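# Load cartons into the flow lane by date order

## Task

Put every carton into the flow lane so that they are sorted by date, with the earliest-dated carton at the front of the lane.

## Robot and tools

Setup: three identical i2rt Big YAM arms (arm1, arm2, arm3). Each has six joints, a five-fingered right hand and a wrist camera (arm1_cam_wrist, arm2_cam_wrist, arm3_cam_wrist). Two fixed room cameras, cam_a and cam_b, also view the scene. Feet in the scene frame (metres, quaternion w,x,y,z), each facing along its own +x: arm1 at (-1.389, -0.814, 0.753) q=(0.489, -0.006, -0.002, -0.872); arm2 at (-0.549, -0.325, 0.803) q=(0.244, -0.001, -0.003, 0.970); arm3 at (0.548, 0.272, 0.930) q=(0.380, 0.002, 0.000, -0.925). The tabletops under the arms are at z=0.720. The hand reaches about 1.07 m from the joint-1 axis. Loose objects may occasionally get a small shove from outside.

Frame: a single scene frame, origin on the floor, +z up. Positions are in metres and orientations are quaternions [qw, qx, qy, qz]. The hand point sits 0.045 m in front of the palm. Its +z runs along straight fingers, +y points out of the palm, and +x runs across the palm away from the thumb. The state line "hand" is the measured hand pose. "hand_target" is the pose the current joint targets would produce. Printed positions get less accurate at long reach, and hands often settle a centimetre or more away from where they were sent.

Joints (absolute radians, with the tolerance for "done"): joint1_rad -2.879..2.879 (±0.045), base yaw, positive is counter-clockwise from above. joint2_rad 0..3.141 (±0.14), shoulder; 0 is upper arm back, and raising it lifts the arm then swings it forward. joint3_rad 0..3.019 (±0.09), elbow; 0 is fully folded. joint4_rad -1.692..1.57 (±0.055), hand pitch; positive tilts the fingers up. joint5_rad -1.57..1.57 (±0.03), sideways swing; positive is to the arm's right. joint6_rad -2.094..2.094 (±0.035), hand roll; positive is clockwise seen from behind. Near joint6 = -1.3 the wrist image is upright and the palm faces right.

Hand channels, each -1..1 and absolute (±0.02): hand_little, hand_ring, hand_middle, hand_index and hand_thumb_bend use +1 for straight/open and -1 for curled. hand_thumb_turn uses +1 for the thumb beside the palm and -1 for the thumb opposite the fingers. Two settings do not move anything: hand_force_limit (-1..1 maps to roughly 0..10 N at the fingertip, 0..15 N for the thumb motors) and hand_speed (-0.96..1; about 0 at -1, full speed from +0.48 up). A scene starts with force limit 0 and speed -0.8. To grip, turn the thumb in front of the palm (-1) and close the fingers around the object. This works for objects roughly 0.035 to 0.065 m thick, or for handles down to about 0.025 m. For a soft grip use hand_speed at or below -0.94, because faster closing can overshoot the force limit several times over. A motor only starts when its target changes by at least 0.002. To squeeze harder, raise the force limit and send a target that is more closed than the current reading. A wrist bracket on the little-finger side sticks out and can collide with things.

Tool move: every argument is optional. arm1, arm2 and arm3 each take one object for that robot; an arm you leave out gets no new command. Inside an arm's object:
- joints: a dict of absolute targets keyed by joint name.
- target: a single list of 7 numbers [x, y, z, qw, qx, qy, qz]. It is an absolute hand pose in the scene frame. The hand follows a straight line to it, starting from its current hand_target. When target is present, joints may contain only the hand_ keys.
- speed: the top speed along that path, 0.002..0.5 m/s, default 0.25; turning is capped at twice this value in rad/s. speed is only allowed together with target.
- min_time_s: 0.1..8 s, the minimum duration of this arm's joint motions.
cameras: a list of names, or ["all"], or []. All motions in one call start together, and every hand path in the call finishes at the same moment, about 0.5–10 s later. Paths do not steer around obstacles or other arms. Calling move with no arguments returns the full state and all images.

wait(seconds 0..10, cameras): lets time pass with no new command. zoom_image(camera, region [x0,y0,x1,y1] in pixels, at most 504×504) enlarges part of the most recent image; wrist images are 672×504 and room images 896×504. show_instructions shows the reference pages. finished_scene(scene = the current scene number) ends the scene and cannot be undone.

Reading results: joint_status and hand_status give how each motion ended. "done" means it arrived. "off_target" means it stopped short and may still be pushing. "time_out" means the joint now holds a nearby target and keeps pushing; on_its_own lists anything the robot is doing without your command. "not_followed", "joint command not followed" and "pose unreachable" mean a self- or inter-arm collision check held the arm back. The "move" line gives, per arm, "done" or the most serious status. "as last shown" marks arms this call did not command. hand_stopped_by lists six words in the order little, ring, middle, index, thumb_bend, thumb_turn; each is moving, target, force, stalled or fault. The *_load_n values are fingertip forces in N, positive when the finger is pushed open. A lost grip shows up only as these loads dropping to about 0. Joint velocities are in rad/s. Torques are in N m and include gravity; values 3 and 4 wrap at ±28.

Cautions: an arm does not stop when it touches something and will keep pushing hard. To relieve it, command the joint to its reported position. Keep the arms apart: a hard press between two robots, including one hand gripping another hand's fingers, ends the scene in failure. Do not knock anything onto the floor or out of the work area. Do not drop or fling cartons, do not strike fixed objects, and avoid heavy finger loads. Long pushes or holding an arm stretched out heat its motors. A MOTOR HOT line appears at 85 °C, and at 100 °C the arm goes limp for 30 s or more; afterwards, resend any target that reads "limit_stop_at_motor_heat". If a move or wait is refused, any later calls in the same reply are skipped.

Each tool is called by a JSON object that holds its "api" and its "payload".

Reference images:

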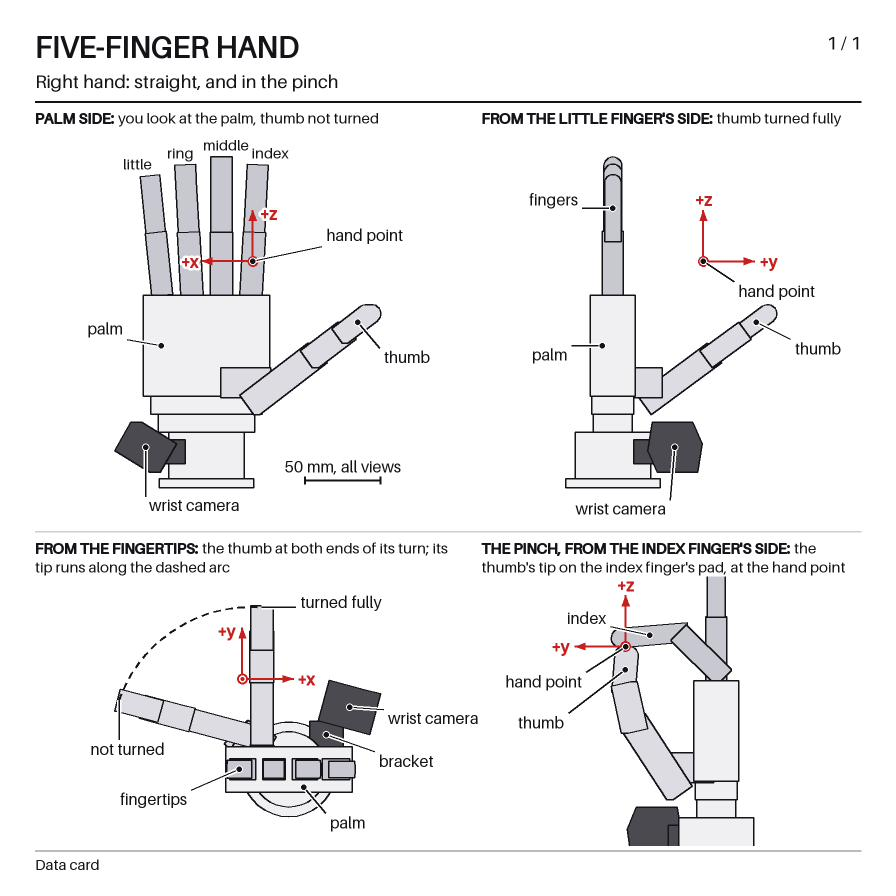

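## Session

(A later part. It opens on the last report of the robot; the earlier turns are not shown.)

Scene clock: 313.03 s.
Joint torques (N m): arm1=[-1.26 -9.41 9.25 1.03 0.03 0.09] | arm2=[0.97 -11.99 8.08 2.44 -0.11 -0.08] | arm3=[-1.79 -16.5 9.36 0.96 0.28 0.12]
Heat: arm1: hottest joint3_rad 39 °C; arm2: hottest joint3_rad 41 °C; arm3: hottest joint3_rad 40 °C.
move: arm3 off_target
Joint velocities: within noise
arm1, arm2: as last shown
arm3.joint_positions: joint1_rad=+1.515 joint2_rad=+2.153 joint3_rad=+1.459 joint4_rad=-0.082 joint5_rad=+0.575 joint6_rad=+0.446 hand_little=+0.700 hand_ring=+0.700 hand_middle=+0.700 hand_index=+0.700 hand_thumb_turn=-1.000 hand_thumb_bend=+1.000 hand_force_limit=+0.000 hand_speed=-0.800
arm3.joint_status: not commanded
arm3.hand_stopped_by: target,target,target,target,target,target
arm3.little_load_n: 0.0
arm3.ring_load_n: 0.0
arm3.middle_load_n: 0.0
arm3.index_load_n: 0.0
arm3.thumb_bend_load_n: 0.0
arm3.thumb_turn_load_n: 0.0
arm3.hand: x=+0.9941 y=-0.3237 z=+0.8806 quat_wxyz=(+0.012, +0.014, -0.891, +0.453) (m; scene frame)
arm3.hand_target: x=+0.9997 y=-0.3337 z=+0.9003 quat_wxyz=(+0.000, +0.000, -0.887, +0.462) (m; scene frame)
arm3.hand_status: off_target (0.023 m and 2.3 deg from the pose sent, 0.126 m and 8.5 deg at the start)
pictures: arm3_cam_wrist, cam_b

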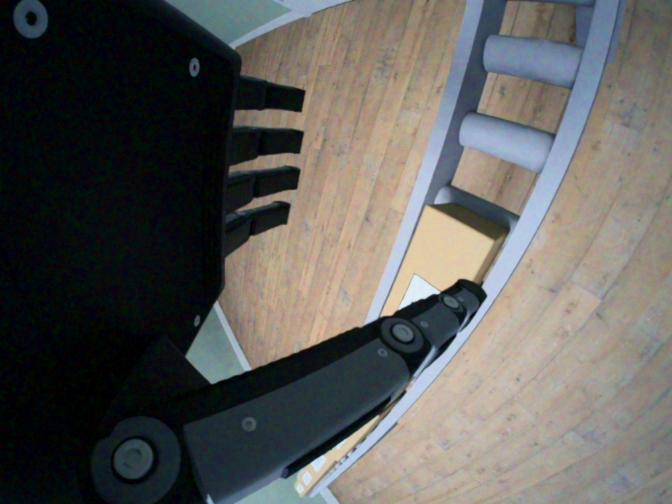

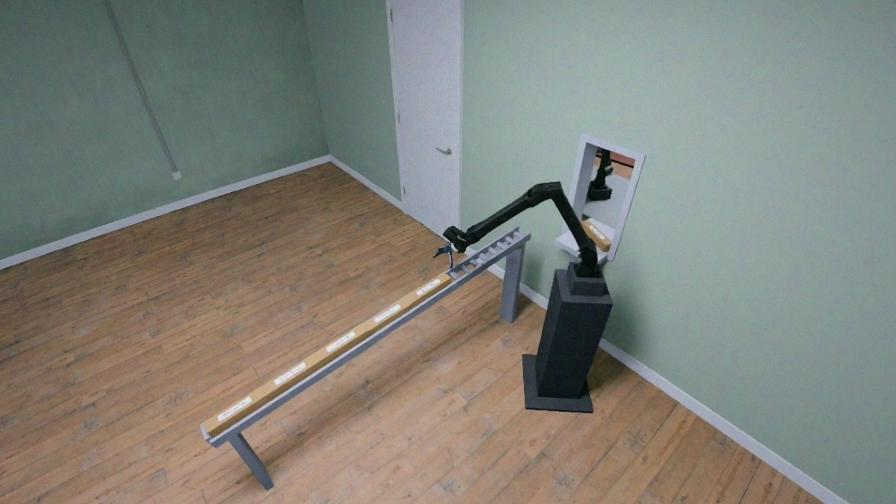

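{"api": "move", "payload": {"arm3": {"target": [0.75, -0.40, 1.13, 0.0, 0.0, -0.8871, 0.4617], "speed": 0.25}, "cameras": ["arm3_cam_wrist"]}}

{"api": "move", "payload": {"arm3": {"joints": {"joint1_rad": 0.40, "joint2_rad": 1.1, "joint3_rad": 0.89, "joint4_rad": -0.54, "joint5_rad": 0.52, "joint6_rad": 0.42}, "min_time_s": 2.8}, "cameras": []}}

{"api": "move", "payload": {"arm3": {"joints": {"joint1_rad": 0.115, "joint2_rad": 1.2, "joint3_rad": 0.9, "joint4_rad": -0.75, "joint5_rad": 0.898, "joint6_rad": 1.073}, "min_time_s": 2.3}, "cameras": []}}

{"api": "move", "payload": {"arm3": {"target": [0.07, -0.012, 1.01, -0.3867, 0.7429, 0.4850, -0.2525], "speed": 0.15}, "cameras": ["arm3_cam_wrist"]}}

Scene clock: 315.70 s.
Joint torques (N m): arm1=[-1.26 -9.41 9.25 1.03 0.03 0.09] | arm2=[1.03 -12.1 8.1 2.45 -0.11 -0.08] | arm3=[-0.56 -13.22 13.85 1.21 0.05 -0.23]
Heat: arm1: hottest joint3_rad 39 °C; arm2: hottest joint3_rad 41 °C; arm3: hottest joint3_rad 40 °C.
move: arm3 off_target
Joint velocities: within noise
arm1, arm2: as last shown
arm3.joint_positions: joint1_rad=+1.090 joint2_rad=+1.725 joint3_rad=+1.411 joint4_rad=-0.379 joint5_rad=+0.255 joint6_rad=+0.194 hand_little=+0.700 hand_ring=+0.700 hand_middle=+0.700 hand_index=+0.700 hand_thumb_turn=-1.000 hand_thumb_bend=+1.000 hand_force_limit=+0.000 hand_speed=-0.800
arm3.joint_status: not commanded
arm3.hand_stopped_by: target,target,target,target,target,target
arm3.little_load_n: 0.0
arm3.ring_load_n: 0.0
arm3.middle_load_n: 0.0
arm3.index_load_n: 0.0
arm3.thumb_bend_load_n: 0.0
arm3.thumb_turn_load_n: 0.0
arm3.hand: x=+0.7414 y=-0.3866 z=+1.0923 quat_wxyz=(+0.007, -0.008, -0.899, +0.437) (m; scene frame)
arm3.hand_target: x=+0.7495 y=-0.3984 z=+1.1301 quat_wxyz=(+0.000, +0.000, -0.887, +0.462) (m; scene frame)
arm3.hand_status: off_target (0.041 m and 3.4 deg from the pose sent, 0.357 m and 2.3 deg at the start)
pictures: arm3_cam_wrist

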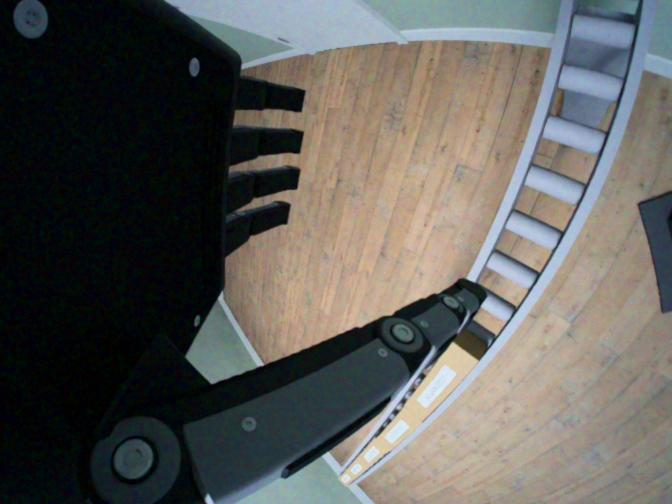

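Scene clock: 319.03 s.
Joint torques (N m): arm1=[-1.26 -9.35 9.26 1.02 0.03 0.09] | arm2=[1.03 -12.04 8.08 2.43 -0.11 -0.08] | arm3=[-1.85 -5.3 9.21 1.06 0.49 0.11]
Heat: arm1: hottest joint3_rad 39 °C; arm2: hottest joint3_rad 41 °C; arm3: hottest joint3_rad 40 °C.
move: arm3 done
Joint velocities: within noise
arm1, arm2: as last shown
arm2.ring_load_n: -0.5
arm3.joint_positions: joint1_rad=+0.405 joint2_rad=+1.112 joint3_rad=+0.890 joint4_rad=-0.531 joint5_rad=+0.517 joint6_rad=+0.402 hand_little=+0.700 hand_ring=+0.700 hand_middle=+0.700 hand_index=+0.700 hand_thumb_turn=-1.000 hand_thumb_bend=+1.000 hand_force_limit=+0.000 hand_speed=-0.800
arm3.joint_status: all done
arm3.hand_stopped_by: target,target,target,target,target,target
arm3.little_load_n: -0.5
arm3.ring_load_n: 0.0
arm3.middle_load_n: 0.0
arm3.index_load_n: 0.0
arm3.thumb_bend_load_n: 0.0
arm3.thumb_turn_load_n: 0.0
arm3.hand: x=+0.3292 y=-0.1297 z=+1.1306 quat_wxyz=(+0.230, -0.435, -0.780, +0.386) (m; scene frame)
arm3.hand_target: x=+0.3280 y=-0.1266 z=+1.1346 quat_wxyz=(+0.229, -0.444, -0.774, +0.388) (m; scene frame)
arm3.hand_status: not commanded
pictures: none
No camera images: "cameras" was empty.

Scene clock: 322.03 s.
Joint torques (N m): arm1=[-1.32 -9.35 9.26 1.02 0.03 0.09] | arm2=[1.08 -12.04 8.06 2.43 -0.11 -0.07] | arm3=[-1.73 -4.25 9.5 0.62 0.82 0.12]
Heat: arm1: hottest joint3_rad 39 °C; arm2: hottest joint3_rad 40 °C; arm3: hottest joint3_rad 40 °C.
move: arm3 done
Joint velocities: within noise
arm1: as last shown
arm1.middle_load_n: -0.5
arm2.joint_positions: joint1_rad=-1.057 joint2_rad=+1.399 joint3_rad=+0.999 joint4_rad=-0.316 joint5_rad=+0.003 joint6_rad=+0.011 hand_little=+0.700 hand_ring=+0.700 hand_middle=+0.700 hand_index=+0.700 hand_thumb_turn=-1.000 hand_thumb_bend=+1.000 hand_force_limit=+0.000 hand_speed=-0.800
arm2.joint_status: not commanded
arm2.hand_stopped_by: target,target,target,target,target,target
arm2.little_load_n: 0.0
arm2.ring_load_n: 0.0
arm2.middle_load_n: 0.0
arm2.index_load_n: 0.0
arm2.thumb_bend_load_n: 0.0
arm2.thumb_turn_load_n: 0.0
arm2.hand: x=-0.5912 y=+0.2127 z=+0.9514 quat_wxyz=(-0.418, +0.909, +0.004, -0.003) (m; scene frame)
arm2.hand_target: x=-0.5983 y=+0.2149 z=+0.9640 quat_wxyz=(-0.433, +0.901, +0.016, -0.005) (m; scene frame)
arm2.hand_status: not commanded
arm3.joint_positions: joint1_rad=+0.121 joint2_rad=+1.193 joint3_rad=+0.890 joint4_rad=-0.740 joint5_rad=+0.894 joint6_rad=+1.055 hand_little=+0.700 hand_ring=+0.700 hand_middle=+0.700 hand_index=+0.700 hand_thumb_turn=-1.000 hand_thumb_bend=+1.000 hand_force_limit=+0.000 hand_speed=-0.800
arm3.joint_status: all done
arm3.hand_stopped_by: target,target,target,target,target,target
arm3.little_load_n: 0.0
arm3.ring_load_n: -0.5
arm3.middle_load_n: 0.0
arm3.index_load_n: 0.0
arm3.thumb_bend_load_n: 0.0
arm3.thumb_turn_load_n: 0.0
arm3.hand: x=+0.1932 y=+0.0008 z=+1.1070 quat_wxyz=(+0.364, -0.735, -0.481, +0.310) (m; scene frame)
arm3.hand_target: x=+0.1897 y=+0.0013 z=+1.1085 quat_wxyz=(+0.365, -0.740, -0.474, +0.309) (m; scene frame)
arm3.hand_status: not commanded
pictures: none
No camera images: "cameras" was empty.

Scene clock: 323.93 s.
Joint torques (N m): arm1=[-1.26 -9.41 9.25 1.03 0.02 0.09] | arm2=[1.03 -12.04 8.08 2.43 -0.11 -0.07] | arm3=[-1.9 -8.7 11.52 1.52 0.52 -0.21]
Heat: arm1: hottest joint3_rad 39 °C; arm2: hottest joint3_rad 40 °C; arm3: hottest joint3_rad 40 °C.
move: arm3 off_target
Joint velocities: within noise
arm1.joint_positions: joint1_rad=+0.310 joint2_rad=+1.010 joint3_rad=+0.911 joint4_rad=-0.392 joint5_rad=-0.202 joint6_rad=-0.213 hand_little=+0.700 hand_ring=+0.700 hand_middle=+0.700 hand_index=+0.700 hand_thumb_turn=-1.000 hand_thumb_bend=+1.000 hand_force_limit=+0.000 hand_speed=-0.800
arm1.joint_status: not commanded
arm1.hand_stopped_by: target,target,target,target,target,target
arm1.little_load_n: 0.0
arm1.ring_load_n: 0.0
arm1.middle_load_n: 0.0
arm1.index_load_n: 0.0
arm1.thumb_bend_load_n: 0.0
arm1.thumb_turn_load_n: 0.0
arm1.hand: x=-1.4411 y=-1.2686 z=+1.0265 quat_wxyz=(+0.033, +0.043, -0.852, +0.521) (m; scene frame)
arm1.hand_target: x=-1.4439 y=-1.2633 z=+1.0231 quat_wxyz=(+0.032, +0.032, -0.854, +0.518) (m; scene frame)
arm1.hand_status: not commanded
arm2: as last shown
arm2.little_load_n: -0.5
arm2.ring_load_n: 0.5
arm3.joint_positions: joint1_rad=-0.057 joint2_rad=+1.597 joint3_rad=+0.998 joint4_rad=-0.482 joint5_rad=+0.840 joint6_rad=+0.902 hand_little=+0.700 hand_ring=+0.700 hand_middle=+0.700 hand_index=+0.700 hand_thumb_turn=-1.000 hand_thumb_bend=+1.000 hand_force_limit=+0.000 hand_speed=-0.800
arm3.joint_status: not commanded
arm3.hand_stopped_by: target,target,target,target,target,target
arm3.little_load_n: 0.0
arm3.ring_load_n: 0.0
arm3.middle_load_n: 0.0
arm3.index_load_n: 0.0
arm3.thumb_bend_load_n: 0.0
arm3.thumb_turn_load_n: 0.0
arm3.hand: x=+0.0896 y=+0.0015 z=+0.9911 quat_wxyz=(+0.389, -0.743, -0.493, +0.230) (m; scene frame)
arm3.hand_target: x=+0.0712 y=-0.0113 z=+1.0106 quat_wxyz=(+0.387, -0.743, -0.485, +0.252) (m; scene frame)
arm3.hand_status: off_target (0.030 m and 2.7 deg from the pose sent, 0.157 m and 7.1 deg at the start)
pictures: arm3_cam_wrist

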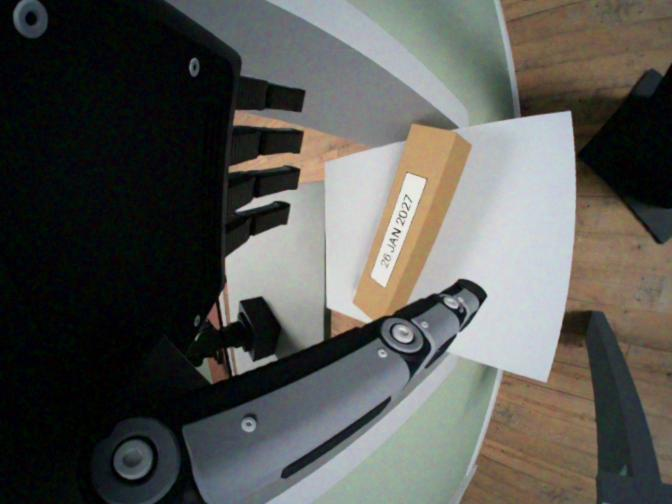

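{"api": "move", "payload": {"arm3": {"target": [-0.006, -0.014, 0.90, -0.3867, 0.7429, 0.4850, -0.2525], "speed": 0.12}, "cameras": ["arm3_cam_wrist"]}}

{"api": "zoom_image", "payload": {"camera": "arm3_cam_wrist", "region": [300, 80, 520, 330]}}

Scene clock: 326.07 s.
Joint torques (N m): arm1=[-1.26 -9.41 9.25 1.03 0.03 0.09] | arm2=[1.08 -11.99 8.08 2.44 -0.11 -0.07] | arm3=[-1.85 -11.28 9.83 1.68 0.47 -0.22]
Heat: arm1: hottest joint3_rad 39 °C; arm2: hottest joint3_rad 40 °C; arm3: hottest joint3_rad 41 °C.
move: arm3 off_target
Joint velocities: within noise
arm1, arm2: as last shown
arm2.little_load_n: 0.0
arm2.ring_load_n: 0.0
arm3.joint_positions: joint1_rad=-0.149 joint2_rad=+1.911 joint3_rad=+1.083 joint4_rad=-0.167 joint5_rad=+0.788 joint6_rad=+0.790 hand_little=+0.700 hand_ring=+0.700 hand_middle=+0.700 hand_index=+0.700 hand_thumb_turn=-1.000 hand_thumb_bend=+1.000 hand_force_limit=+0.000 hand_speed=-0.800
arm3.joint_status: not commanded
arm3.hand_stopped_by: target,target,target,target,target,target
arm3.little_load_n: 0.0
arm3.ring_load_n: 0.0
arm3.middle_load_n: 0.0
arm3.index_load_n: 0.0
arm3.thumb_bend_load_n: 0.0
arm3.thumb_turn_load_n: 0.0
arm3.hand: x=+0.0146 y=-0.0034 z=+0.8858 quat_wxyz=(+0.386, -0.745, -0.492, +0.233) (m; scene frame)
arm3.hand_target: x=-0.0050 y=-0.0135 z=+0.9007 quat_wxyz=(+0.387, -0.743, -0.485, +0.252) (m; scene frame)
arm3.hand_status: off_target (0.027 m and 2.4 deg from the pose sent, 0.133 m and 2.7 deg at the start)
pictures: arm3_cam_wrist

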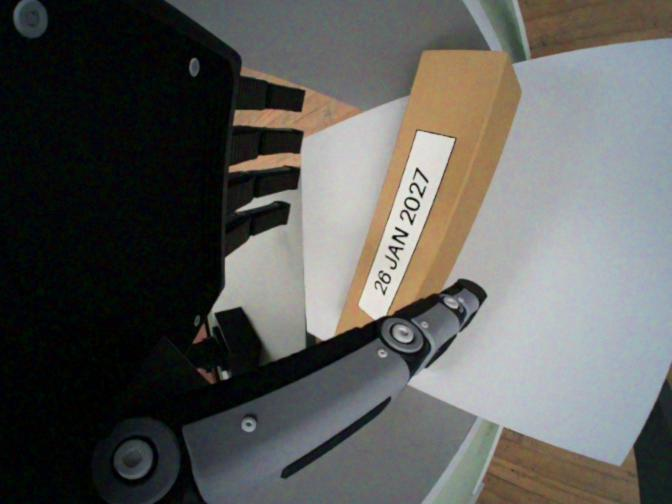

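Scaled by 2.016 from the camera's 672x504 image, which has a finer 960x720 frame.

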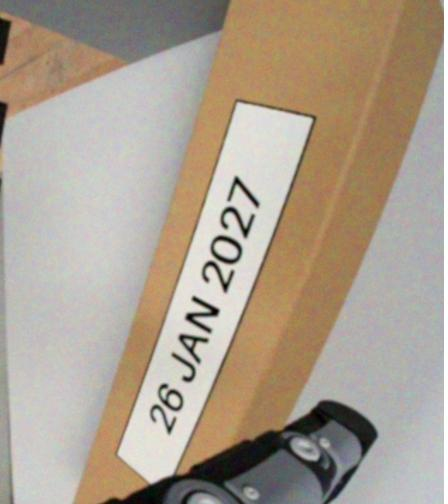

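{"api": "move", "payload": {"arm3": {"target": [-0.004, -0.018, 0.845, -0.3794, 0.7289, 0.5057, -0.2632], "speed": 0.1}, "cameras": ["arm3_cam_wrist"]}}

Scene clock: 328.00 s.
Joint torques (N m): arm1=[-1.26 -9.41 9.24 1.02 0.03 0.09] | arm2=[0.97 -11.99 8.05 2.44 -0.1 -0.08] | arm3=[-2.08 -11.87 6.42 1.83 0.42 -0.21]
Heat: arm1: hottest joint3_rad 39 °C; arm2: hottest joint3_rad 40 °C; arm3: hottest joint3_rad 40 °C.
move: arm3 done
Joint velocities: within noise
arm1, arm2: as last shown
arm3.joint_positions: joint1_rad=-0.149 joint2_rad=+2.020 joint3_rad=+1.083 joint4_rad=+0.016 joint5_rad=+0.753 joint6_rad=+0.726 hand_little=+0.700 hand_ring=+0.700 hand_middle=+0.700 hand_index=+0.700 hand_thumb_turn=-1.000 hand_thumb_bend=+1.000 hand_force_limit=+0.000 hand_speed=-0.800
arm3.joint_status: not commanded
arm3.hand_stopped_by: target,target,target,target,target,target
arm3.little_load_n: -0.5
arm3.ring_load_n: 0.0
arm3.middle_load_n: 0.0
arm3.index_load_n: 0.0
arm3.thumb_bend_load_n: 0.0
arm3.thumb_turn_load_n: 0.0
arm3.hand: x=+0.0038 y=-0.0181 z=+0.8420 quat_wxyz=(+0.378, -0.731, -0.507, +0.257) (m; scene frame)
arm3.hand_target: x=-0.0039 y=-0.0179 z=+0.8451 quat_wxyz=(+0.379, -0.729, -0.505, +0.263) (m; scene frame)
arm3.hand_status: done (0.008 m and 0.8 deg from the pose sent, 0.047 m and 4.3 deg at the start)
pictures: arm3_cam_wrist

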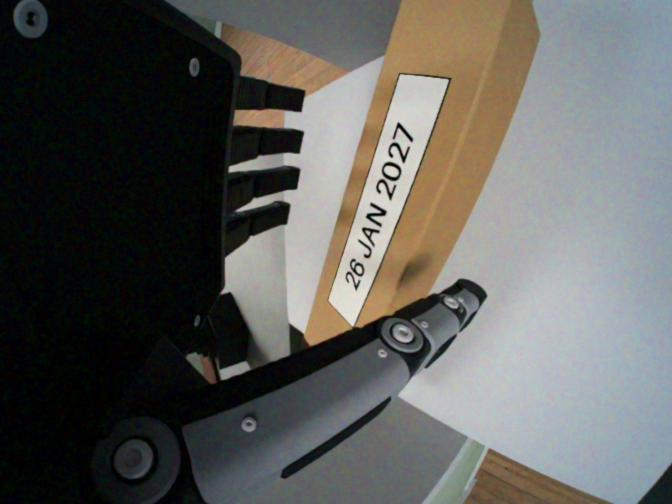

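{"api": "move", "payload": {"arm3": {"target": [-0.003, -0.018, 0.817, -0.3839, 0.7376, 0.4929, -0.2565], "speed": 0.08}, "cameras": ["arm3_cam_wrist"]}}

Scene clock: 329.87 s.
Joint torques (N m): arm1=[-1.26 -9.41 9.26 1.02 0.03 0.09] | arm2=[0.97 -12.1 8.06 2.44 -0.1 -0.07] | arm3=[-1.32 -12.16 7.13 1.74 0.74 0.11]
Heat: arm1: hottest joint3_rad 39 °C; arm2: hottest joint3_rad 40 °C; arm3: hottest joint3_rad 40 °C.
move: arm3 off_target
Joint velocities: within noise
arm1, arm2: as last shown
arm3.joint_positions: joint1_rad=-0.149 joint2_rad=+2.085 joint3_rad=+1.083 joint4_rad=+0.036 joint5_rad=+0.772 joint6_rad=+0.736 hand_little=+0.700 hand_ring=+0.700 hand_middle=+0.700 hand_index=+0.700 hand_thumb_turn=-1.000 hand_thumb_bend=+1.000 hand_force_limit=+0.000 hand_speed=-0.800
arm3.joint_status: not commanded
arm3.hand_stopped_by: target,target,target,target,target,target
arm3.little_load_n: 0.0
arm3.ring_load_n: 0.0
arm3.middle_load_n: 0.0
arm3.index_load_n: -0.5
arm3.thumb_bend_load_n: 0.0
arm3.thumb_turn_load_n: 0.0
arm3.hand: x=+0.0110 y=-0.0089 z=+0.8082 quat_wxyz=(+0.385, -0.733, -0.509, +0.237) (m; scene frame)
arm3.hand_target: x=-0.0025 y=-0.0178 z=+0.8174 quat_wxyz=(+0.384, -0.738, -0.493, +0.256) (m; scene frame)
arm3.hand_status: off_target (0.019 m and 3.0 deg from the pose sent, 0.026 m and 1.9 deg at the start)
pictures: arm3_cam_wrist

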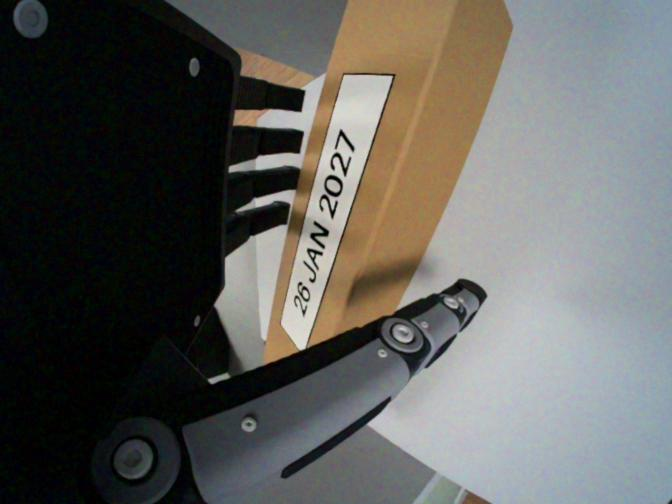

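{"api": "move", "payload": {"arm3": {"target": [-0.006, -0.027, 0.820, -0.3839, 0.7376, 0.4929, -0.2565], "speed": 0.05}, "cameras": ["arm3_cam_wrist"]}}

Scene clock: 331.20 s.
Joint torques (N m): arm1=[-1.2 -9.35 9.24 1.02 0.03 0.09] | arm2=[0.97 -12.1 8.05 2.41 -0.11 -0.07] | arm3=[-0.62 -11.93 8.32 0.77 0.74 0.11]
Heat: arm1: hottest joint3_rad 39 °C; arm2: hottest joint3_rad 40 °C; arm3: hottest joint3_rad 40 °C.
move: arm3 off_target
Joint velocities: within noise
arm1, arm2: as last shown
arm3.joint_positions: joint1_rad=-0.147 joint2_rad=+2.085 joint3_rad=+1.096 joint4_rad=+0.036 joint5_rad=+0.778 joint6_rad=+0.748 hand_little=+0.700 hand_ring=+0.700 hand_middle=+0.700 hand_index=+0.700 hand_thumb_turn=-1.000 hand_thumb_bend=+1.000 hand_force_limit=+0.000 hand_speed=-0.800
arm3.joint_status: not commanded
arm3.hand_stopped_by: target,target,target,target,target,target
arm3.little_load_n: 0.0
arm3.ring_load_n: 0.0
arm3.middle_load_n: 0.0
arm3.index_load_n: 0.0
arm3.thumb_bend_load_n: 0.0
arm3.thumb_turn_load_n: 0.0
arm3.hand: x=+0.0048 y=-0.0138 z=+0.8134 quat_wxyz=(+0.386, -0.735, -0.501, +0.245) (m; scene frame)
arm3.hand_target: x=-0.0055 y=-0.0267 z=+0.8203 quat_wxyz=(+0.384, -0.738, -0.493, +0.257) (m; scene frame)
arm3.hand_status: off_target (0.018 m and 1.7 deg from the pose sent, 0.027 m and 3.0 deg at the start)
pictures: arm3_cam_wrist

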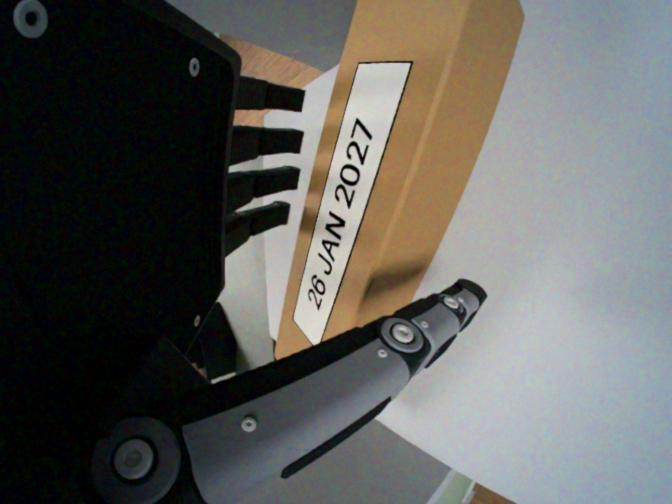

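{"api": "move", "payload": {"arm3": {"target": [-0.004, -0.026, 0.808, -0.3839, 0.7376, 0.4929, -0.2565], "speed": 0.05}, "cameras": ["arm3_cam_wrist"]}}

Scene clock: 332.30 s.
Joint torques (N m): arm1=[-1.26 -9.35 9.26 1.03 0.03 0.09] | arm2=[1.03 -11.99 8.09 2.45 -0.1 -0.08] | arm3=[-0.67 -11.99 7.69 1.66 0.74 0.11]
Heat: arm1: hottest joint3_rad 39 °C; arm2: hottest joint3_rad 40 °C; arm3: hottest joint3_rad 40 °C.
move: arm3 off_target
Joint velocities: within noise
arm1, arm2: as last shown
arm3.joint_positions: joint1_rad=-0.147 joint2_rad=+2.109 joint3_rad=+1.096 joint4_rad=+0.036 joint5_rad=+0.778 joint6_rad=+0.749 hand_little=+0.700 hand_ring=+0.700 hand_middle=+0.700 hand_index=+0.700 hand_thumb_turn=-1.000 hand_thumb_bend=+1.000 hand_force_limit=+0.000 hand_speed=-0.800
arm3.joint_status: not commanded
arm3.hand_stopped_by: target,target,target,target,target,target
arm3.little_load_n: 0.0
arm3.ring_load_n: 0.0
arm3.middle_load_n: 0.0
arm3.index_load_n: 0.0
arm3.thumb_bend_load_n: 0.0
arm3.thumb_turn_load_n: 0.0
arm3.hand: x=+0.0097 y=-0.0104 z=+0.7997 quat_wxyz=(+0.386, -0.735, -0.506, +0.234) (m; scene frame)
arm3.hand_target: x=-0.0033 y=-0.0257 z=+0.8086 quat_wxyz=(+0.384, -0.738, -0.493, +0.256) (m; scene frame)
arm3.hand_status: off_target (0.022 m and 3.0 deg from the pose sent, 0.016 m and 1.7 deg at the start)
pictures: arm3_cam_wrist

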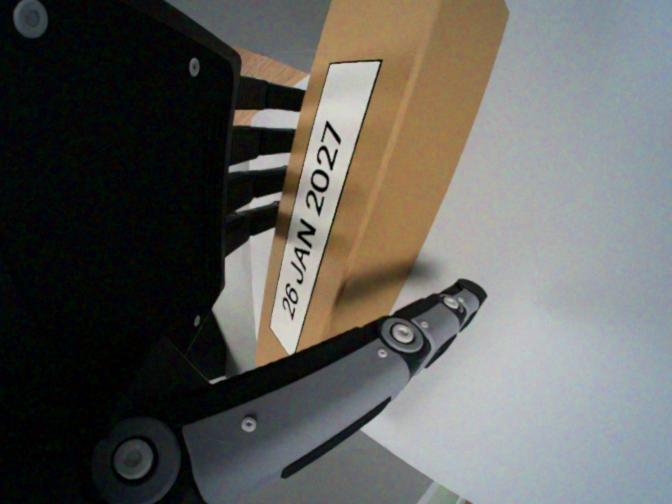

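{"api": "move", "payload": {"arm3": {"target": [-0.012, -0.025, 0.822, -0.3839, 0.7376, 0.4929, -0.2565], "speed": 0.05}, "cameras": ["arm3_cam_wrist"]}}

Scene clock: 333.47 s.
Joint torques (N m): arm1=[-1.26 -9.41 9.24 1.03 0.03 0.1] | arm2=[1.03 -12.1 8.06 2.45 -0.1 -0.07] | arm3=[-1.44 -13.63 8.21 0.7 0.49 0]
Heat: arm1: hottest joint3_rad 39 °C; arm2: hottest joint3_rad 40 °C; arm3: hottest joint3_rad 40 °C.
move: arm3 off_target
Joint velocities: within noise
arm1, arm2: as last shown
arm3.joint_positions: joint1_rad=-0.147 joint2_rad=+2.109 joint3_rad=+1.106 joint4_rad=+0.036 joint5_rad=+0.778 joint6_rad=+0.749 hand_little=+0.700 hand_ring=+0.700 hand_middle=+0.700 hand_index=+0.700 hand_thumb_turn=-1.000 hand_thumb_bend=+1.000 hand_force_limit=+0.000 hand_speed=-0.800
arm3.joint_status: not commanded
arm3.hand_stopped_by: target,target,target,target,target,target
arm3.little_load_n: 0.0
arm3.ring_load_n: 0.0
arm3.middle_load_n: 0.0
arm3.index_load_n: 0.0
arm3.thumb_bend_load_n: 0.0
arm3.thumb_turn_load_n: 0.0
arm3.hand: x=+0.0053 y=-0.0137 z=+0.8029 quat_wxyz=(+0.386, -0.735, -0.504, +0.239) (m; scene frame)
arm3.hand_target: x=-0.0114 y=-0.0246 z=+0.8225 quat_wxyz=(+0.384, -0.737, -0.493, +0.257) (m; scene frame)
arm3.hand_status: off_target (0.028 m and 2.4 deg from the pose sent, 0.034 m and 3.0 deg at the start)
pictures: arm3_cam_wrist

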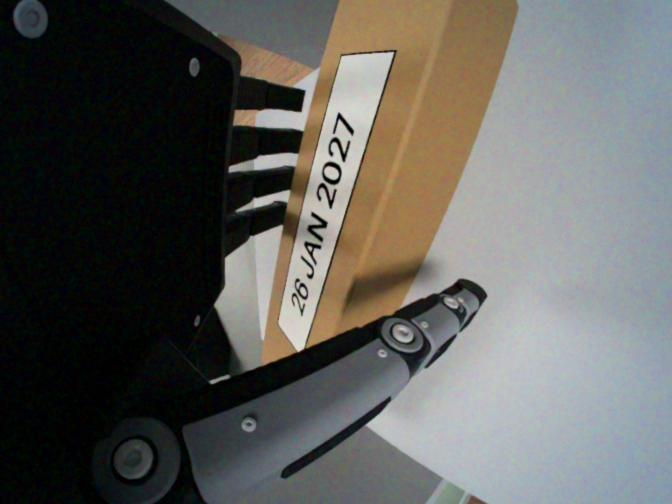

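{"api": "move", "payload": {"arm3": {"joints": {"hand_little": 0.2, "hand_ring": 0.2, "hand_middle": 0.2, "hand_index": 0.2, "hand_thumb_bend": 0.0, "hand_force_limit": -0.6, "hand_speed": -0.9}}, "cameras": ["arm3_cam_wrist"]}}

{"api": "move", "payload": {"arm3": {"joints": {"hand_little": 0.0, "hand_ring": 0.0, "hand_middle": 0.05, "hand_index": 0.0, "hand_speed": -0.94}}, "cameras": []}}

{"api": "move", "payload": {"arm3": {"joints": {"hand_thumb_bend": -0.1, "hand_force_limit": 0.0, "hand_speed": -0.92}}, "cameras": ["arm3_cam_wrist"]}}

Scene clock: 338.03 s.
Joint torques (N m): arm1=[-1.26 -9.29 9.25 1.02 0.03 0.09] | arm2=[1.08 -12.04 8.06 2.44 -0.1 -0.07] | arm3=[-1.14 -13.51 7.92 0.7 0.48 -0.02]
Heat: arm1: hottest joint3_rad 39 °C; arm2: hottest joint3_rad 39 °C; arm3: hottest joint3_rad 40 °C.
move: arm3 off_target
Joint velocities: within noise
arm1: as last shown
arm2.joint_positions: joint1_rad=-1.057 joint2_rad=+1.399 joint3_rad=+0.999 joint4_rad=-0.316 joint5_rad=+0.003 joint6_rad=+0.011 hand_little=+0.700 hand_ring=+0.700 hand_middle=+0.700 hand_index=+0.700 hand_thumb_turn=-1.000 hand_thumb_bend=+1.000 hand_force_limit=+0.000 hand_speed=-0.800
arm2.joint_status: not commanded
arm2.hand_stopped_by: target,target,target,target,target,target
arm2.little_load_n: -0.5
arm2.ring_load_n: -0.5
arm2.middle_load_n: 0.0
arm2.index_load_n: 0.0
arm2.thumb_bend_load_n: 0.0
arm2.thumb_turn_load_n: 0.0
arm2.hand: x=-0.5912 y=+0.2127 z=+0.9514 quat_wxyz=(-0.418, +0.909, +0.004, -0.003) (m; scene frame)
arm2.hand_target: x=-0.5983 y=+0.2149 z=+0.9640 quat_wxyz=(-0.433, +0.901, +0.016, -0.005) (m; scene frame)
arm2.hand_status: not commanded
arm3.joint_positions: joint1_rad=-0.151 joint2_rad=+2.109 joint3_rad=+1.110 joint4_rad=+0.036 joint5_rad=+0.778 joint6_rad=+0.749 hand_little=+0.200 hand_ring=+0.202 hand_middle=+0.217 hand_index=+0.208 hand_thumb_turn=-1.000 hand_thumb_bend=+0.748 hand_force_limit=-0.600 hand_speed=-0.900
arm3.joint_status: hand_thumb_bend off_target (ended at +0.748, target +0.000); the others done
arm3.hand_stopped_by: target,force,force,force,force,target
arm3.little_load_n: 0.0
arm3.ring_load_n: 3.0
arm3.middle_load_n: 0.0
arm3.index_load_n: 2.5
arm3.thumb_bend_load_n: 5.0
arm3.thumb_turn_load_n: 0.5
arm3.hand: x=+0.0025 y=-0.0125 z=+0.8041 quat_wxyz=(+0.386, -0.736, -0.502, +0.240) (m; scene frame)
arm3.hand_target: x=-0.0115 y=-0.0246 z=+0.8225 quat_wxyz=(+0.384, -0.737, -0.493, +0.257) (m; scene frame)
arm3.hand_status: not commanded
pictures: arm3_cam_wrist

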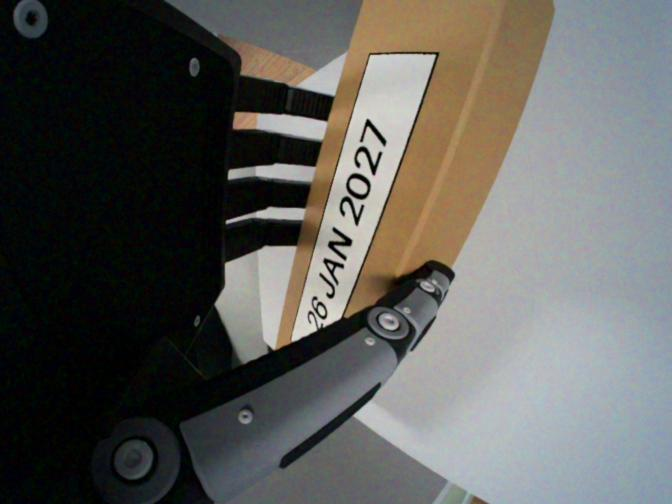

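Scene clock: 339.00 s.
Joint torques (N m): arm1=[-1.26 -9.35 9.25 1.03 0.03 0.09] | arm2=[0.91 -12.1 8.09 2.44 -0.1 -0.07] | arm3=[-1.08 -13.68 7.91 0.7 0.47 0]
Heat: arm1: hottest joint3_rad 39 °C; arm2: hottest joint3_rad 39 °C; arm3: hottest joint3_rad 40 °C.
move: arm3 off_target
Joint velocities: within noise
arm1.joint_positions: joint1_rad=+0.310 joint2_rad=+1.010 joint3_rad=+0.911 joint4_rad=-0.392 joint5_rad=-0.202 joint6_rad=-0.213 hand_little=+0.700 hand_ring=+0.700 hand_middle=+0.700 hand_index=+0.700 hand_thumb_turn=-1.000 hand_thumb_bend=+1.000 hand_force_limit=+0.000 hand_speed=-0.800
arm1.joint_status: not commanded
arm1.hand_stopped_by: target,target,target,target,target,target
arm1.little_load_n: 0.0
arm1.ring_load_n: 0.0
arm1.middle_load_n: 0.0
arm1.index_load_n: 0.0
arm1.thumb_bend_load_n: 0.0
arm1.thumb_turn_load_n: 0.0
arm1.hand: x=-1.4411 y=-1.2686 z=+1.0265 quat_wxyz=(+0.033, +0.043, -0.852, +0.521) (m; scene frame)
arm1.hand_target: x=-1.4439 y=-1.2633 z=+1.0231 quat_wxyz=(+0.032, +0.032, -0.854, +0.518) (m; scene frame)
arm1.hand_status: not commanded
arm2: as last shown
arm2.little_load_n: 0.0
arm2.ring_load_n: 0.0
arm3.joint_positions: joint1_rad=-0.151 joint2_rad=+2.109 joint3_rad=+1.110 joint4_rad=+0.036 joint5_rad=+0.778 joint6_rad=+0.749 hand_little=+0.173 hand_ring=+0.202 hand_middle=+0.213 hand_index=+0.208 hand_thumb_turn=-1.000 hand_thumb_bend=+0.748 hand_force_limit=-0.600 hand_speed=-0.940
arm3.joint_status: hand_little off_target (ended at +0.173, target +0.000); hand_ring off_target (ended at +0.202, target +0.000); hand_middle off_target (ended at +0.213, target +0.050); hand_index off_target (ended at +0.208, target +0.000); the others done
arm3.hand_stopped_by: force,force,force,force,force,target
arm3.little_load_n: 3.5
arm3.ring_load_n: 1.0
arm3.middle_load_n: 1.5
arm3.index_load_n: 1.5
arm3.thumb_bend_load_n: 6.5
arm3.thumb_turn_load_n: 1.5
arm3.hand: x=+0.0025 y=-0.0125 z=+0.8041 quat_wxyz=(+0.386, -0.736, -0.502, +0.240) (m; scene frame)
arm3.hand_target: x=-0.0115 y=-0.0246 z=+0.8225 quat_wxyz=(+0.384, -0.737, -0.493, +0.257) (m; scene frame)
arm3.hand_status: not commanded
pictures: none
No camera images: "cameras" was empty.

Scene clock: 339.63 s.
Joint torques (N m): arm1=[-1.26 -9.35 9.26 1.01 0.03 0.09] | arm2=[0.91 -12.1 8.05 2.45 -0.11 -0.08] | arm3=[-1.26 -13.68 7.94 0.7 0.48 -0.01]
Heat: arm1: hottest joint3_rad 39 °C; arm2: hottest joint3_rad 39 °C; arm3: hottest joint3_rad 40 °C.
move: arm3 off_target
Joint velocities: within noise
arm1, arm2: as last shown
arm3.joint_positions: joint1_rad=-0.151 joint2_rad=+2.109 joint3_rad=+1.110 joint4_rad=+0.036 joint5_rad=+0.778 joint6_rad=+0.749 hand_little=+0.173 hand_ring=+0.202 hand_middle=+0.213 hand_index=+0.208 hand_thumb_turn=-1.000 hand_thumb_bend=+0.747 hand_force_limit=+0.000 hand_speed=-0.920
arm3.joint_status: hand_thumb_bend off_target (ended at +0.747, target -0.100); the others done
arm3.hand_stopped_by: force,force,force,force,force,target
arm3.little_load_n: 3.5
arm3.ring_load_n: 1.5
arm3.middle_load_n: 1.5
arm3.index_load_n: 1.5
arm3.thumb_bend_load_n: 6.5
arm3.thumb_turn_load_n: 1.5
arm3.hand: x=+0.0025 y=-0.0125 z=+0.8041 quat_wxyz=(+0.386, -0.736, -0.502, +0.240) (m; scene frame)
arm3.hand_target: x=-0.0115 y=-0.0246 z=+0.8226 quat_wxyz=(+0.384, -0.737, -0.493, +0.257) (m; scene frame)
arm3.hand_status: not commanded
pictures: arm3_cam_wrist

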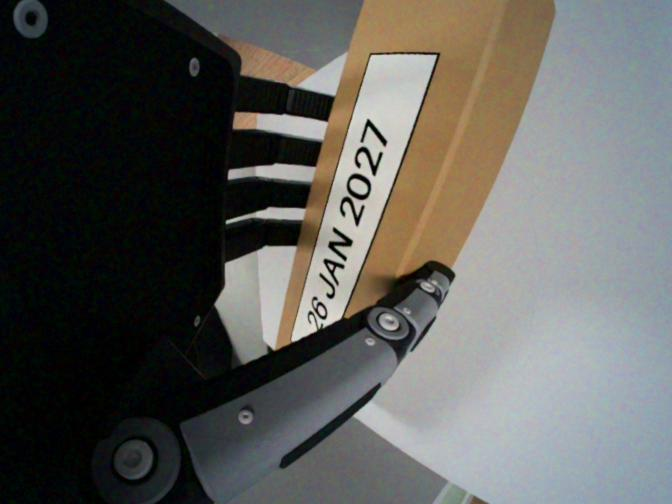

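{"api": "move", "payload": {"arm3": {"joints": {"hand_thumb_bend": -0.2, "hand_force_limit": 0.05, "hand_speed": -0.92}}, "cameras": []}}

{"api": "move", "payload": {"arm3": {"target": [-0.006, -0.023, 0.872, -0.3839, 0.7376, 0.4929, -0.2565], "speed": 0.05}, "cameras": ["arm3_cam_wrist"]}}

Scene clock: 340.50 s.
Joint torques (N m): arm1=[-1.26 -9.35 9.24 1.02 0.03 0.09] | arm2=[1.03 -12.1 8.09 2.43 -0.1 -0.08] | arm3=[-1.08 -13.57 7.92 0.75 0.49 0]
Heat: arm1: hottest joint3_rad 39 °C; arm2: hottest joint3_rad 39 °C; arm3: hottest joint3_rad 40 °C.
move: arm3 off_target
Joint velocities: within noise
arm1, arm2: as last shown
arm3.joint_positions: joint1_rad=-0.151 joint2_rad=+2.109 joint3_rad=+1.110 joint4_rad=+0.036 joint5_rad=+0.778 joint6_rad=+0.749 hand_little=+0.173 hand_ring=+0.202 hand_middle=+0.213 hand_index=+0.208 hand_thumb_turn=-1.000 hand_thumb_bend=+0.744 hand_force_limit=+0.050 hand_speed=-0.920
arm3.joint_status: hand_thumb_bend off_target (ended at +0.744, target -0.200); the others done
arm3.hand_stopped_by: force,force,force,force,force,target
arm3.little_load_n: 3.5
arm3.ring_load_n: 1.5
arm3.middle_load_n: 2.5
arm3.index_load_n: 2.0
arm3.thumb_bend_load_n: 8.5
arm3.thumb_turn_load_n: 2.0
arm3.hand: x=+0.0025 y=-0.0125 z=+0.8041 quat_wxyz=(+0.386, -0.736, -0.502, +0.240) (m; scene frame)
arm3.hand_target: x=-0.0115 y=-0.0246 z=+0.8226 quat_wxyz=(+0.384, -0.737, -0.493, +0.257) (m; scene frame)
arm3.hand_status: not commanded
pictures: none
No camera images: "cameras" was empty.

Scene clock: 342.23 s.
Joint torques (N m): arm1=[-1.26 -9.41 9.25 1.02 0.03 0.09] | arm2=[1.08 -12.16 8.03 2.44 -0.1 -0.07] | arm3=[-0.85 -15.33 7.05 0.98 0.78 0.01]
Heat: arm1: hottest joint3_rad 39 °C; arm2: hottest joint3_rad 39 °C; arm3: hottest joint3_rad 40 °C.
move: arm3 off_target
Joint velocities: within noise
arm1, arm2: as last shown
arm1.thumb_turn_load_n: 0.5
arm3.joint_positions: joint1_rad=-0.151 joint2_rad=+2.023 joint3_rad=+1.110 joint4_rad=-0.074 joint5_rad=+0.773 joint6_rad=+0.751 hand_little=+0.173 hand_ring=+0.202 hand_middle=+0.213 hand_index=+0.208 hand_thumb_turn=-1.000 hand_thumb_bend=+0.744 hand_force_limit=+0.050 hand_speed=-0.920
arm3.joint_status: not commanded
arm3.hand_stopped_by: force,force,force,force,force,target
arm3.little_load_n: 2.5
arm3.ring_load_n: 0.5
arm3.middle_load_n: 2.0
arm3.index_load_n: 2.0
arm3.thumb_bend_load_n: 8.5
arm3.thumb_turn_load_n: 3.0
arm3.hand: x=+0.0063 y=-0.0109 z=+0.8401 quat_wxyz=(+0.384, -0.736, -0.507, +0.230) (m; scene frame)
arm3.hand_target: x=-0.0057 y=-0.0227 z=+0.8718 quat_wxyz=(+0.384, -0.738, -0.493, +0.257) (m; scene frame)
arm3.hand_status: off_target (0.036 m and 3.5 deg from the pose sent, 0.069 m and 2.2 deg at the start)
pictures: arm3_cam_wrist

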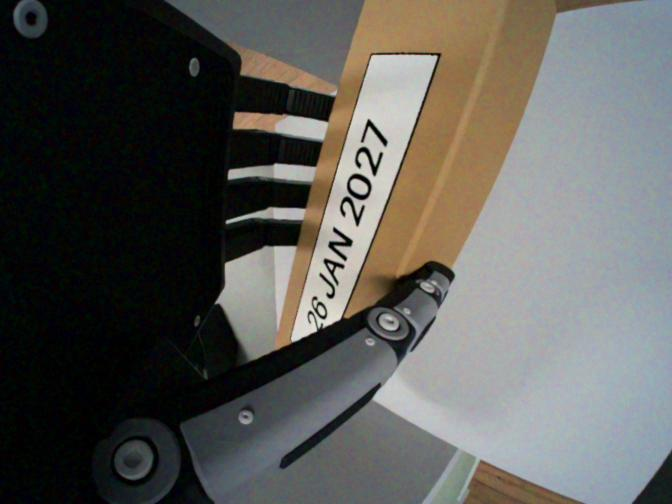

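{"api": "move", "payload": {"arm3": {"target": [0.006, -0.006, 0.945, -0.3867, 0.7429, 0.4850, -0.2525], "speed": 0.12}, "cameras": []}}

{"api": "move", "payload": {"arm3": {"target": [0.02, -0.025, 0.97, -0.3867, 0.7429, 0.4850, -0.2525], "speed": 0.12}, "cameras": []}}

{"api": "move", "payload": {"arm3": {"joints": {"joint1_rad": -0.02, "joint2_rad": 1.5, "joint3_rad": 0.985, "joint4_rad": -0.53, "joint5_rad": 0.85, "joint6_rad": 0.92}, "min_time_s": 3}, "cameras": ["arm3_cam_wrist"]}}

{"api": "move", "payload": {"arm3": {"joints": {"joint1_rad": 0.115, "joint2_rad": 1.2, "joint3_rad": 0.9, "joint4_rad": -0.80, "joint5_rad": 0.898, "joint6_rad": 1.073}, "min_time_s": 2.5}, "cameras": []}}

{"api": "move", "payload": {"arm3": {"joints": {"joint1_rad": 0.40, "joint2_rad": 1.1, "joint3_rad": 0.89, "joint4_rad": -0.54, "joint5_rad": 0.52, "joint6_rad": 0.42}, "min_time_s": 3}, "cameras": ["arm3_cam_wrist"]}}

Scene clock: 344.03 s.
Joint torques (N m): arm1=[-1.26 -9.41 9.26 1.02 0.03 0.09] | arm2=[0.97 -12.1 8.08 2.45 -0.1 -0.07] | arm3=[-1.67 -13.92 7.54 1.02 0.98 0.14]
Heat: arm1: hottest joint3_rad 39 °C; arm2: hottest joint3_rad 39 °C; arm3: hottest joint3_rad 40 °C.
move: arm3 off_target
Joint velocities: within noise
arm1, arm2: as last shown
arm1.thumb_turn_load_n: 0.0
arm2.middle_load_n: -0.5
arm3.joint_positions: joint1_rad=-0.151 joint2_rad=+1.845 joint3_rad=+1.096 joint4_rad=-0.237 joint5_rad=+0.776 joint6_rad=+0.753 hand_little=+0.173 hand_ring=+0.202 hand_middle=+0.213 hand_index=+0.208 hand_thumb_turn=-1.000 hand_thumb_bend=+0.744 hand_force_limit=+0.050 hand_speed=-0.920
arm3.joint_status: not commanded
arm3.hand_stopped_by: force,force,force,force,force,target
arm3.little_load_n: 2.0
arm3.ring_load_n: 1.0
arm3.middle_load_n: 2.0
arm3.index_load_n: 2.5
arm3.thumb_bend_load_n: 8.5
arm3.thumb_turn_load_n: 3.0
arm3.hand: x=+0.0156 y=-0.0033 z=+0.9180 quat_wxyz=(+0.385, -0.737, -0.506, +0.230) (m; scene frame)
arm3.hand_target: x=+0.0061 y=-0.0058 z=+0.9447 quat_wxyz=(+0.387, -0.743, -0.485, +0.253) (m; scene frame)
arm3.hand_status: off_target (0.029 m and 3.6 deg from the pose sent, 0.105 m and 3.8 deg at the start)
pictures: none
No camera images: "cameras" was empty.

Scene clock: 345.23 s.
Joint torques (N m): arm1=[-1.26 -9.35 9.22 1.03 0.03 0.09] | arm2=[1.14 -12.1 8.09 2.44 -0.11 -0.07] | arm3=[-0.44 -13.92 10.06 0.84 1.07 0.12]
Heat: arm1: hottest joint3_rad 39 °C; arm2: hottest joint3_rad 39 °C; arm3: hottest joint3_rad 40 °C.
move: arm3 off_target
Joint velocities: within noise
arm1, arm2: as last shown
arm2.middle_load_n: 0.0
arm3.joint_positions: joint1_rad=-0.113 joint2_rad=+1.807 joint3_rad=+1.096 joint4_rad=-0.344 joint5_rad=+0.801 joint6_rad=+0.807 hand_little=+0.173 hand_ring=+0.202 hand_middle=+0.213 hand_index=+0.208 hand_thumb_turn=-1.000 hand_thumb_bend=+0.744 hand_force_limit=+0.050 hand_speed=-0.920
arm3.joint_status: not commanded
arm3.hand_stopped_by: force,force,force,force,force,target
arm3.little_load_n: 2.5
arm3.ring_load_n: 1.0
arm3.middle_load_n: 2.0
arm3.index_load_n: 2.5
arm3.thumb_bend_load_n: 9.0
arm3.thumb_turn_load_n: 3.0
arm3.hand: x=+0.0376 y=-0.0097 z=+0.9303 quat_wxyz=(+0.387, -0.737, -0.510, +0.215) (m; scene frame)
arm3.hand_target: x=+0.0211 y=-0.0241 z=+0.9701 quat_wxyz=(+0.386, -0.743, -0.485, +0.253) (m; scene frame)
arm3.hand_status: off_target (0.046 m and 5.2 deg from the pose sent, 0.057 m and 3.6 deg at the start)
pictures: none
No camera images: "cameras" was empty.

Scene clock: 348.63 s.
Joint torques (N m): arm1=[-1.26 -9.29 9.25 1.02 0.03 0.09] | arm2=[1.03 -12.1 8.08 2.43 -0.11 -0.08] | arm3=[-0.67 -10.99 8.58 0.76 1.13 0.16]
Heat: arm1: hottest joint3_rad 39 °C; arm2: hottest joint3_rad 39 °C; arm3: hottest joint3_rad 40 °C.
move: arm3 done
Joint velocities: within noise
arm1, arm2: as last shown
arm3.joint_positions: joint1_rad=-0.028 joint2_rad=+1.538 joint3_rad=+0.973 joint4_rad=-0.527 joint5_rad=+0.839 joint6_rad=+0.899 hand_little=+0.173 hand_ring=+0.202 hand_middle=+0.213 hand_index=+0.208 hand_thumb_turn=-1.000 hand_thumb_bend=+0.744 hand_force_limit=+0.050 hand_speed=-0.920
arm3.joint_status: all done
arm3.hand_stopped_by: force,force,force,force,force,target
arm3.little_load_n: 2.0
arm3.ring_load_n: 1.0
arm3.middle_load_n: 2.0
arm3.index_load_n: 2.5
arm3.thumb_bend_load_n: 8.5
arm3.thumb_turn_load_n: 3.0
arm3.hand: x=+0.1106 y=+0.0002 z=+1.0051 quat_wxyz=(+0.386, -0.735, -0.507, +0.231) (m; scene frame)
arm3.hand_target: x=+0.1066 y=-0.0063 z=+1.0297 quat_wxyz=(+0.384, -0.739, -0.490, +0.257) (m; scene frame)
arm3.hand_status: not commanded
pictures: arm3_cam_wrist

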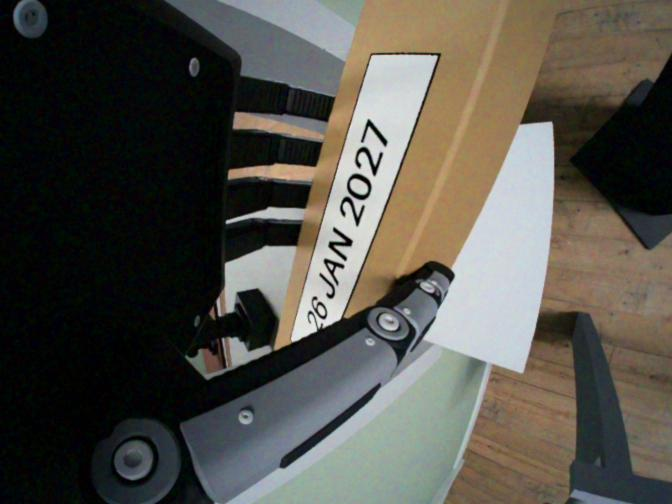

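Scene clock: 351.60 s.
Joint torques (N m): arm1=[-1.32 -9.41 9.25 1.05 0.03 0.09] | arm2=[1.03 -12.1 8.1 2.43 -0.11 -0.08] | arm3=[-0.73 -7.12 9.54 0.73 1.2 0.16]
Heat: arm1: hottest joint3_rad 39 °C; arm2: hottest joint3_rad 39 °C; arm3: hottest joint3_rad 40 °C.
move: arm3 done
Joint velocities: within noise
arm1: as last shown
arm2.joint_positions: joint1_rad=-1.057 joint2_rad=+1.399 joint3_rad=+0.999 joint4_rad=-0.316 joint5_rad=+0.003 joint6_rad=+0.011 hand_little=+0.700 hand_ring=+0.700 hand_middle=+0.700 hand_index=+0.700 hand_thumb_turn=-1.000 hand_thumb_bend=+1.000 hand_force_limit=+0.000 hand_speed=-0.800
arm2.joint_status: not commanded
arm2.hand_stopped_by: target,target,target,target,target,target
arm2.little_load_n: 0.0
arm2.ring_load_n: 0.0
arm2.middle_load_n: 0.0
arm2.index_load_n: 0.0
arm2.thumb_bend_load_n: 0.0
arm2.thumb_turn_load_n: 0.0
arm2.hand: x=-0.5912 y=+0.2127 z=+0.9514 quat_wxyz=(-0.418, +0.909, +0.004, -0.003) (m; scene frame)
arm2.hand_target: x=-0.5983 y=+0.2149 z=+0.9640 quat_wxyz=(-0.433, +0.901, +0.016, -0.005) (m; scene frame)
arm2.hand_status: not commanded
arm3.joint_positions: joint1_rad=+0.107 joint2_rad=+1.230 joint3_rad=+0.887 joint4_rad=-0.796 joint5_rad=+0.886 joint6_rad=+1.050 hand_little=+0.173 hand_ring=+0.202 hand_middle=+0.213 hand_index=+0.208 hand_thumb_turn=-1.000 hand_thumb_bend=+0.744 hand_force_limit=+0.050 hand_speed=-0.920
arm3.joint_status: all done
arm3.hand_stopped_by: force,force,force,force,force,target
arm3.little_load_n: 2.0
arm3.ring_load_n: 1.0
arm3.middle_load_n: 2.0
arm3.index_load_n: 2.0
arm3.thumb_bend_load_n: 9.0
arm3.thumb_turn_load_n: 3.0
arm3.hand: x=+0.1985 y=+0.0141 z=+1.0833 quat_wxyz=(+0.376, -0.732, -0.502, +0.265) (m; scene frame)
arm3.hand_target: x=+0.1965 y=+0.0099 z=+1.1028 quat_wxyz=(+0.372, -0.737, -0.485, +0.288) (m; scene frame)
arm3.hand_status: not commanded
pictures: none
No camera images: "cameras" was empty.

Scene clock: 355.27 s.
Joint torques (N m): arm1=[-1.26 -9.35 9.25 1.02 0.03 0.09] | arm2=[1.03 -12.04 8.03 2.43 -0.11 -0.07] | arm3=[-0.85 -6.83 10.36 2.45 0.41 -0.18]
Heat: arm1: hottest joint3_rad 39 °C; arm2: hottest joint3_rad 38 °C; arm3: hottest joint3_rad 40 °C.
move: arm3 done
Joint velocities: within noise
arm1.joint_positions: joint1_rad=+0.310 joint2_rad=+1.010 joint3_rad=+0.911 joint4_rad=-0.392 joint5_rad=-0.202 joint6_rad=-0.213 hand_little=+0.700 hand_ring=+0.700 hand_middle=+0.700 hand_index=+0.700 hand_thumb_turn=-1.000 hand_thumb_bend=+1.000 hand_force_limit=+0.000 hand_speed=-0.800
arm1.joint_status: not commanded
arm1.hand_stopped_by: target,target,target,target,target,target
arm1.little_load_n: 0.0
arm1.ring_load_n: 0.0
arm1.middle_load_n: 0.0
arm1.index_load_n: -0.5
arm1.thumb_bend_load_n: 0.0
arm1.thumb_turn_load_n: 0.0
arm1.hand: x=-1.4411 y=-1.2686 z=+1.0265 quat_wxyz=(+0.033, +0.043, -0.852, +0.521) (m; scene frame)
arm1.hand_target: x=-1.4439 y=-1.2633 z=+1.0231 quat_wxyz=(+0.032, +0.032, -0.854, +0.518) (m; scene frame)
arm1.hand_status: not commanded
arm2: as last shown
arm3.joint_positions: joint1_rad=+0.395 joint2_rad=+1.132 joint3_rad=+0.875 joint4_rad=-0.573 joint5_rad=+0.519 joint6_rad=+0.434 hand_little=+0.173 hand_ring=+0.202 hand_middle=+0.213 hand_index=+0.208 hand_thumb_turn=-1.000 hand_thumb_bend=+0.744 hand_force_limit=+0.050 hand_speed=-0.920
arm3.joint_status: all done
arm3.hand_stopped_by: force,force,force,force,force,target
arm3.little_load_n: 2.0
arm3.ring_load_n: 1.0
arm3.middle_load_n: 2.0
arm3.index_load_n: 2.5
arm3.thumb_bend_load_n: 8.5
arm3.thumb_turn_load_n: 3.0
arm3.hand: x=+0.3301 y=-0.1172 z=+1.1083 quat_wxyz=(+0.232, -0.449, -0.787, +0.354) (m; scene frame)
arm3.hand_target: x=+0.3281 y=-0.1267 z=+1.1346 quat_wxyz=(+0.229, -0.444, -0.774, +0.388) (m; scene frame)
arm3.hand_status: not commanded
pictures: arm3_cam_wrist

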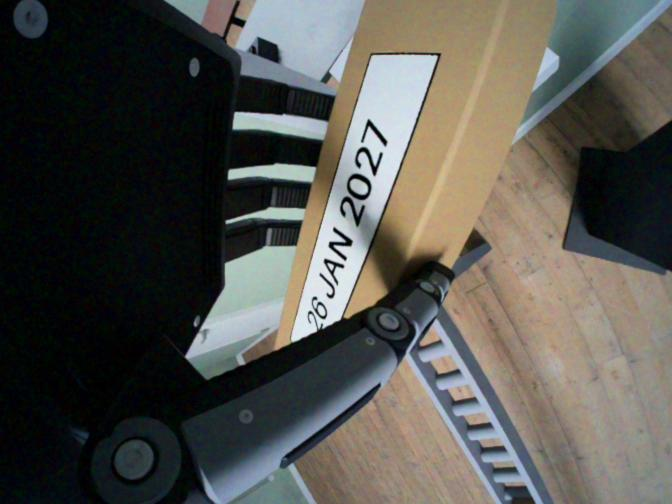

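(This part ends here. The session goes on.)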